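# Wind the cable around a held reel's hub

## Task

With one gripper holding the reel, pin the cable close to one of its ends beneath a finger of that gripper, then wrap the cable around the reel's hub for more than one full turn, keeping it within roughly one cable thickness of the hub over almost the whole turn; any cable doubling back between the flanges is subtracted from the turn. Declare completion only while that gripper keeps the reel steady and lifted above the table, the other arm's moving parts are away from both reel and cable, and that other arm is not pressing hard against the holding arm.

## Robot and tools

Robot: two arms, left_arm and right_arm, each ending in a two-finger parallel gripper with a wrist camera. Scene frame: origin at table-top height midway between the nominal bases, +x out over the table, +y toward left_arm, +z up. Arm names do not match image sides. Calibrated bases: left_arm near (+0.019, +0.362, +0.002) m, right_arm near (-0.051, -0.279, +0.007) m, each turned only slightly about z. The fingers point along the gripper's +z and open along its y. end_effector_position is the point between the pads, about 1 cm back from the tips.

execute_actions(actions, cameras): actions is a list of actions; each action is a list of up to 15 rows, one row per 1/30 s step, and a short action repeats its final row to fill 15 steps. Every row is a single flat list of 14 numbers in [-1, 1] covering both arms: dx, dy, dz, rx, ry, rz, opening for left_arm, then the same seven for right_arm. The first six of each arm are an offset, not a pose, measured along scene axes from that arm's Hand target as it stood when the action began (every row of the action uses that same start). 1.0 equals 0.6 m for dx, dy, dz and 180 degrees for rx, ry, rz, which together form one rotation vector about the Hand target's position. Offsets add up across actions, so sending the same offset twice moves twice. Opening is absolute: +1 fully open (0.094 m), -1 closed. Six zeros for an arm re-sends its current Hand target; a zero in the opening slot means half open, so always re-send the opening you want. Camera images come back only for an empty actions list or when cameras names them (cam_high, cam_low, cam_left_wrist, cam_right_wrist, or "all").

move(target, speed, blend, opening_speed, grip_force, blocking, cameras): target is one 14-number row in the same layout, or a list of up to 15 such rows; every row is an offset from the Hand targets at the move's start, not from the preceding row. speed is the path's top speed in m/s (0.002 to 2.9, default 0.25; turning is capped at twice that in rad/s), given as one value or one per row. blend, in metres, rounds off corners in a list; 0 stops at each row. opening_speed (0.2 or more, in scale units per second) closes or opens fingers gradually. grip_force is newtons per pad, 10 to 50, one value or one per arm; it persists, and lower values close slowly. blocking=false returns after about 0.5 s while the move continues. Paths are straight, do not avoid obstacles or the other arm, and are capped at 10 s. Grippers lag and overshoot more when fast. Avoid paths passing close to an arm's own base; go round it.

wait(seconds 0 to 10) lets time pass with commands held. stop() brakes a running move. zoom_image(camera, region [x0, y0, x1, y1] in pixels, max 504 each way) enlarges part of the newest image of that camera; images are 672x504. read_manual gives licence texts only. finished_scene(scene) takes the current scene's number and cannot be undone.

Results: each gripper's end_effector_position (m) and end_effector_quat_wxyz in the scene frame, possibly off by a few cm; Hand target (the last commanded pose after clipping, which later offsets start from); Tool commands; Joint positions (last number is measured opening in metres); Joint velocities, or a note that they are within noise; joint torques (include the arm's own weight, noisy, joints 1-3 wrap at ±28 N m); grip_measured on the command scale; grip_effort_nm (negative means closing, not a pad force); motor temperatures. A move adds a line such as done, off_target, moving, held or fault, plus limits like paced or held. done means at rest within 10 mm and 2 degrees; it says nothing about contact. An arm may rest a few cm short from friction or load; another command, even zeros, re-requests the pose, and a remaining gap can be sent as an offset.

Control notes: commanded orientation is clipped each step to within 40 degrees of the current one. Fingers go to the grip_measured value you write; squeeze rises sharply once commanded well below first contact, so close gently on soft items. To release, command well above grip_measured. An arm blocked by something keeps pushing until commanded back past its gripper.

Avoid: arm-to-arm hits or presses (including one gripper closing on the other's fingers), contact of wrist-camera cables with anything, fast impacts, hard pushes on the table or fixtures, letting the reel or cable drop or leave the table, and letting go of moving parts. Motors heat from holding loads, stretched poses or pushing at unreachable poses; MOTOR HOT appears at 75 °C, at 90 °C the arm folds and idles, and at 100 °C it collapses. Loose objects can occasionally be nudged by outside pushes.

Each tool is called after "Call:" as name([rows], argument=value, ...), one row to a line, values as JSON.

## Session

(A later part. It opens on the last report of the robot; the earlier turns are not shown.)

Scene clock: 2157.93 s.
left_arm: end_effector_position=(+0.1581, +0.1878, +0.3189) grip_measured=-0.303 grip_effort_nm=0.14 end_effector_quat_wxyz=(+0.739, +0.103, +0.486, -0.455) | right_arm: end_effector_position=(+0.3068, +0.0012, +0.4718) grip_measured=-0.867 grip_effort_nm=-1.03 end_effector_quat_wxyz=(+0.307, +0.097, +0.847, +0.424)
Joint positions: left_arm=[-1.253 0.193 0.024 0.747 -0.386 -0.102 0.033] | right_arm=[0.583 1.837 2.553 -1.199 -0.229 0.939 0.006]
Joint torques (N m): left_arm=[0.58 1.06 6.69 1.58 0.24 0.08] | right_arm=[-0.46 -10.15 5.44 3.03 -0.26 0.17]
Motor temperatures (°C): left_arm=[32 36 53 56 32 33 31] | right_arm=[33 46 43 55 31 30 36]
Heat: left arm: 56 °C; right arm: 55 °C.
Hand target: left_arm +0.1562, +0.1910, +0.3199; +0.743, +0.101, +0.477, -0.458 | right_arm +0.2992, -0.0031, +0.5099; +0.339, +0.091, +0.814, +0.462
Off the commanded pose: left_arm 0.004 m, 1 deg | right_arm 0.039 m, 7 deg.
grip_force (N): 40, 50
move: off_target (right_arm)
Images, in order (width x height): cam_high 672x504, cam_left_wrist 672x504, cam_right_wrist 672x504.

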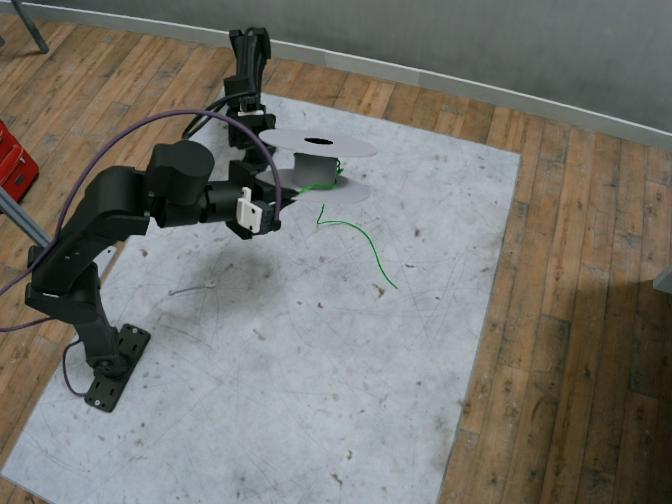

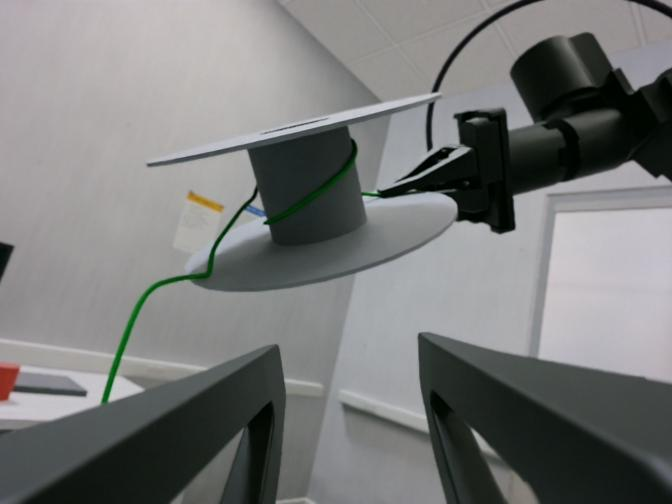

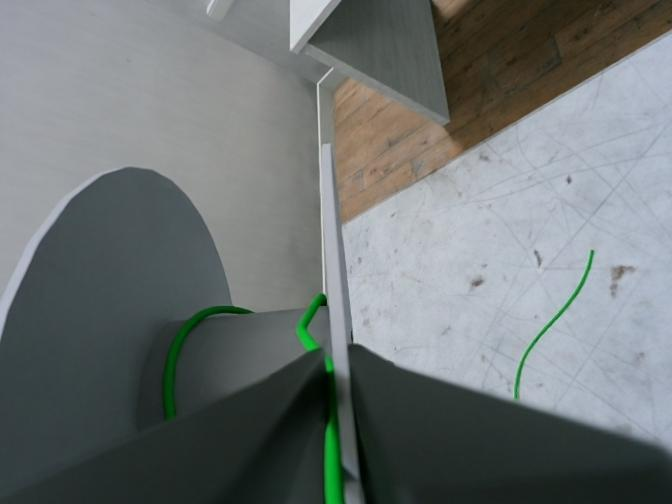

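Call:
move(target=[-0.05,0.05,0,0,0,0,-0.3,0,0,0,-0.1505,-0.310,0.057,-1], speed=0.13, cameras=["cam_high","cam_low","cam_left_wrist","cam_right_wrist"])

Scene clock: 2192.23 s.
left_arm: end_effector_position=(+0.1286, +0.2134, +0.3233) grip_measured=-0.303 grip_effort_nm=0.14 end_effector_quat_wxyz=(+0.740, +0.093, +0.504, -0.436) | right_arm: end_effector_position=(+0.3103, +0.0046, +0.4657) grip_measured=-0.867 grip_effort_nm=-1.03 end_effector_quat_wxyz=(+0.597, -0.286, +0.698, +0.272)
Joint positions: left_arm=[-1.867 0.003 0.01 0.876 -0.908 0.415 0.033] | right_arm=[0.578 1.454 1.679 -0.369 -0.245 0.003 0.006]
Joint torques (N m): left_arm=[-0.54 1.92 6.02 1.01 0.4 0.07] | right_arm=[-0.55 -9.2 6.64 3.46 -0.2 -0.05]
Motor temperatures (°C): left_arm=[32 36 52 53 32 33 31] | right_arm=[33 43 43 55 31 30 36]
Heat: left arm: 53 °C; right arm: 55 °C.
Hand target: left_arm +0.1263, +0.2209, +0.3199; +0.743, +0.101, +0.477, -0.457 | right_arm +0.2990, -0.0032, +0.5099; +0.648, -0.282, +0.649, +0.283
Off the commanded pose: left_arm 0.009 m, 4 deg | right_arm 0.046 m, 8 deg.
joint sent to its limit (left arm) — joint 2 (shoulder), lower limit; joint 3 (elbow), lower limit, where the elbow is as bent as it goes. The joint targets are off in position and orientation.
grip_force (N): 40, 50
move: off_target (left_arm, right_arm)

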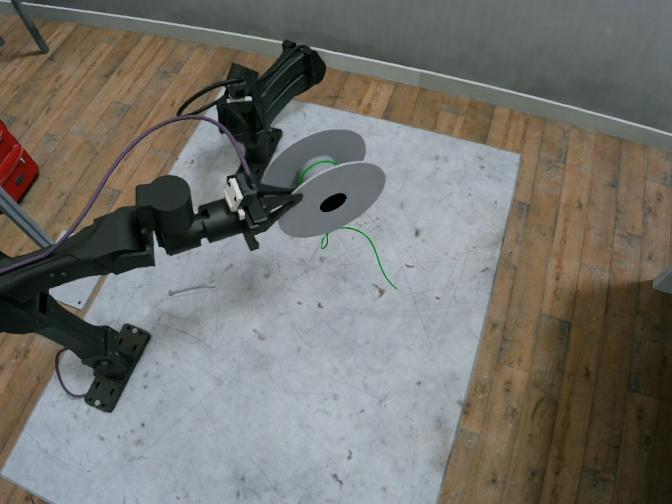

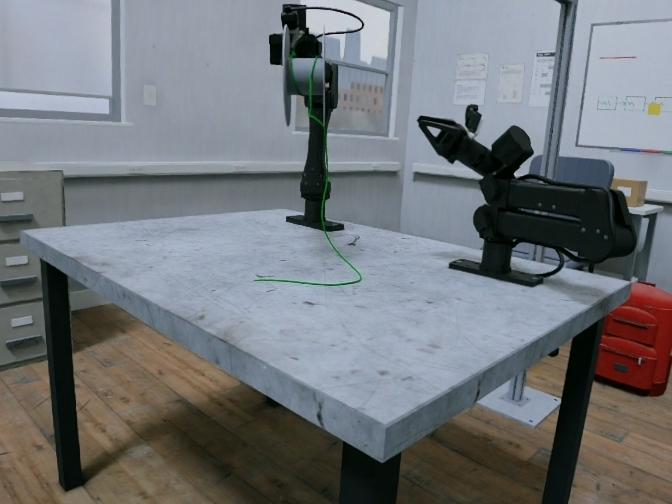

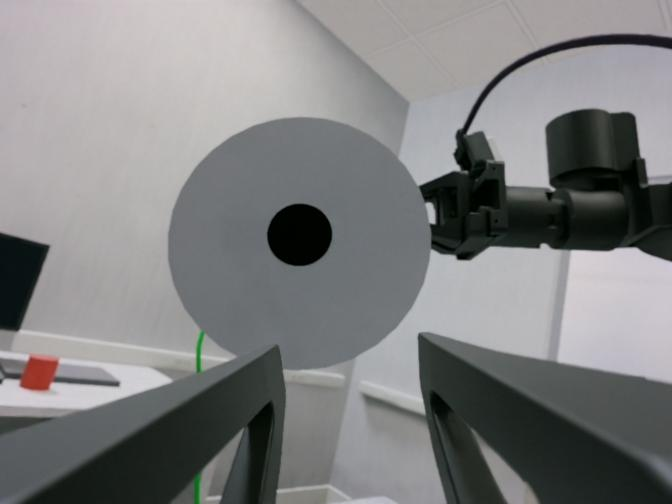

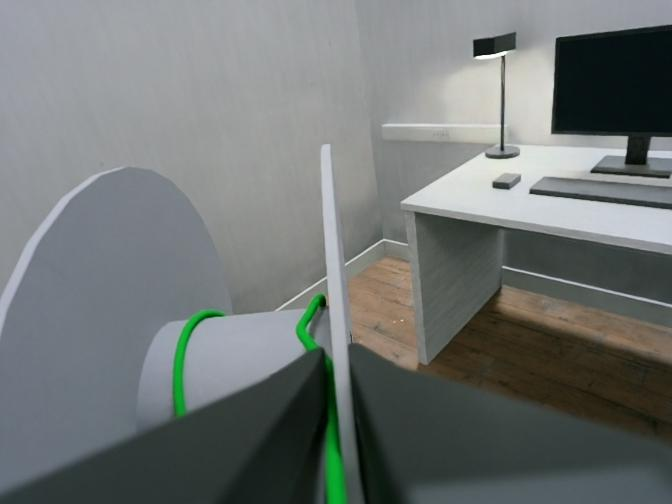

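Call:
zoom_image(camera="cam_low", region=[260, 0, 360, 140])

Call:
zoom_image(camera="cam_right_wrist", region=[100, 260, 380, 440])

Call:
zoom_image(camera="cam_high", region=[240, 110, 420, 260])

Scaled by 3.600.

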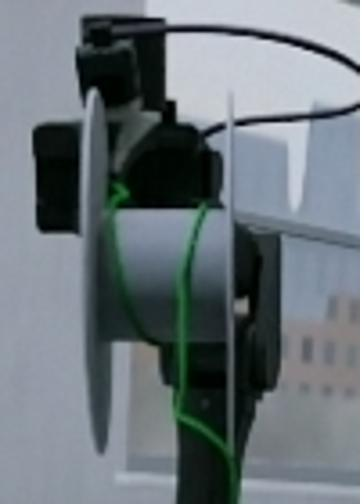

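Scaled by 1.800.

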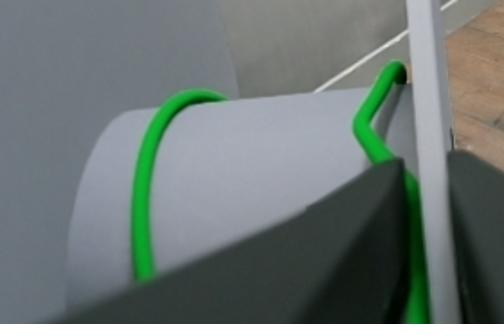

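Scaled by 2.800.

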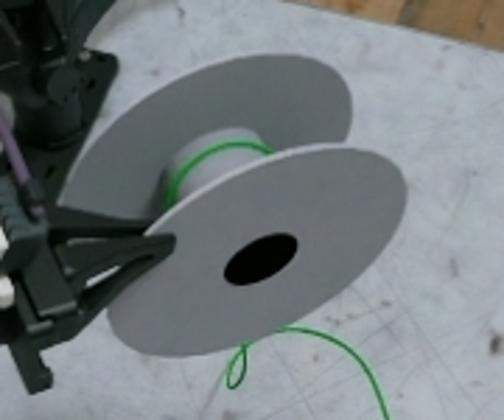

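Call:
move(target=[0.01,-0.02,0.012,0,0,0,-0.3,0,0,0,0.0816,-0.0755,0,-1], speed=0.1, cameras=["cam_low","cam_left_wrist","cam_right_wrist"])

Scene clock: 2221.67 s.
left_arm: end_effector_position=(+0.1329, +0.2065, +0.3248) grip_measured=-0.303 grip_effort_nm=0.14 end_effector_quat_wxyz=(+0.747, +0.094, +0.482, -0.448) | right_arm: end_effector_position=(+0.3113, +0.0056, +0.4715) grip_measured=-0.867 grip_effort_nm=-1.03 end_effector_quat_wxyz=(+0.713, -0.245, +0.575, +0.318)
Joint positions: left_arm=[-1.652 0.003 0.01 0.751 -0.719 0.209 0.033] | right_arm=[0.578 1.378 1.264 0.343 -0.247 0.073 0.006]
Joint torques (N m): left_arm=[0.51 1.69 7.32 0.94 0.36 -0.09] | right_arm=[0.13 -7.09 7.47 3.39 0.1 0.18]
Motor temperatures (°C): left_arm=[32 36 50 49 32 33 30] | right_arm=[33 43 44 58 31 30 36]
Heat: left arm: 50 °C; right arm: 58 °C.
Hand target: left_arm +0.1323, +0.2089, +0.3271; +0.744, +0.101, +0.477, -0.457 | right_arm +0.2991, -0.0031, +0.5099; +0.750, -0.228, +0.527, +0.328
Off the commanded pose: left_arm 0.003 m, 2 deg | right_arm 0.041 m, 7 deg.
joint sent to its limit (left arm) — joint 2 (shoulder), lower limit. The joint targets still meet the commanded pose.
grip_force (N): 40, 50
move: off_target (right_arm)
Images, in order (width x height): cam_low 672x504, cam_left_wrist 672x504, cam_right_wrist 672x504.

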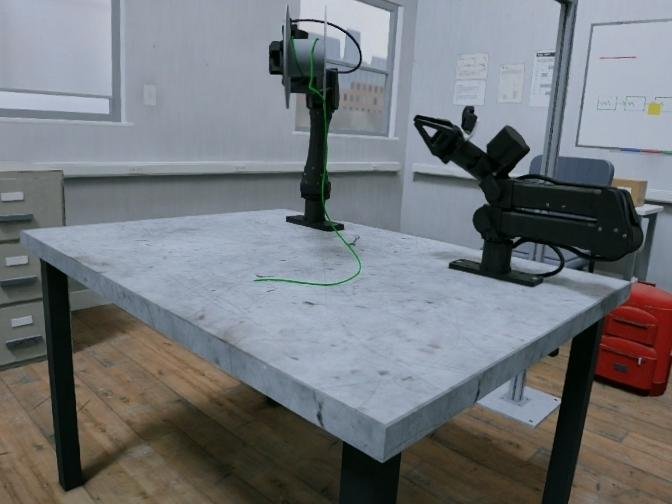

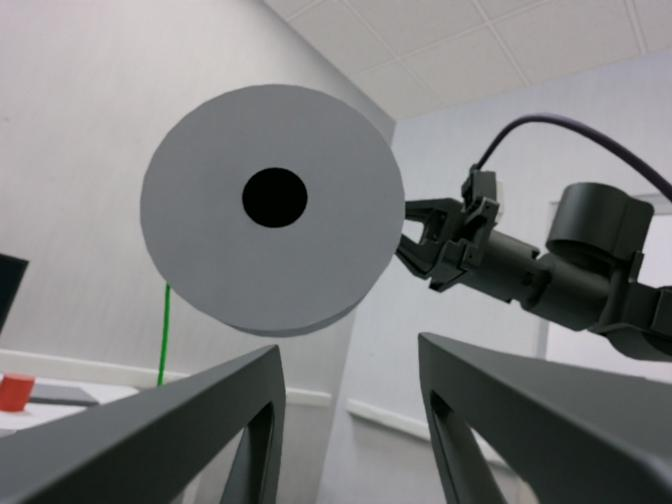

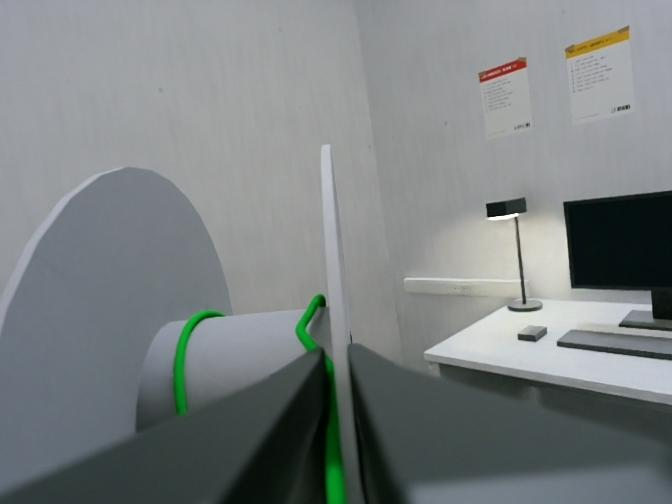

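Call:
zoom_image(camera="cam_low", region=[260, 0, 360, 140])

Call:
zoom_image(camera="cam_right_wrist", region=[100, 260, 380, 440])

Scaled by 3.600.

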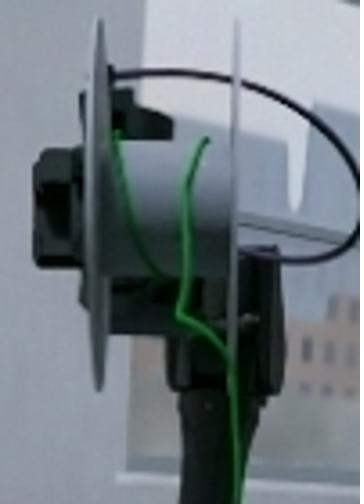

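Scaled by 1.800.

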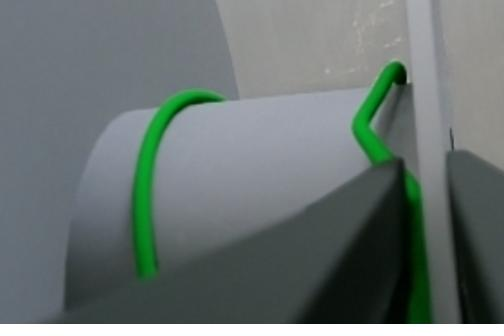

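Call:
finished_scene(scene=2)

The scene is finished: the task was done.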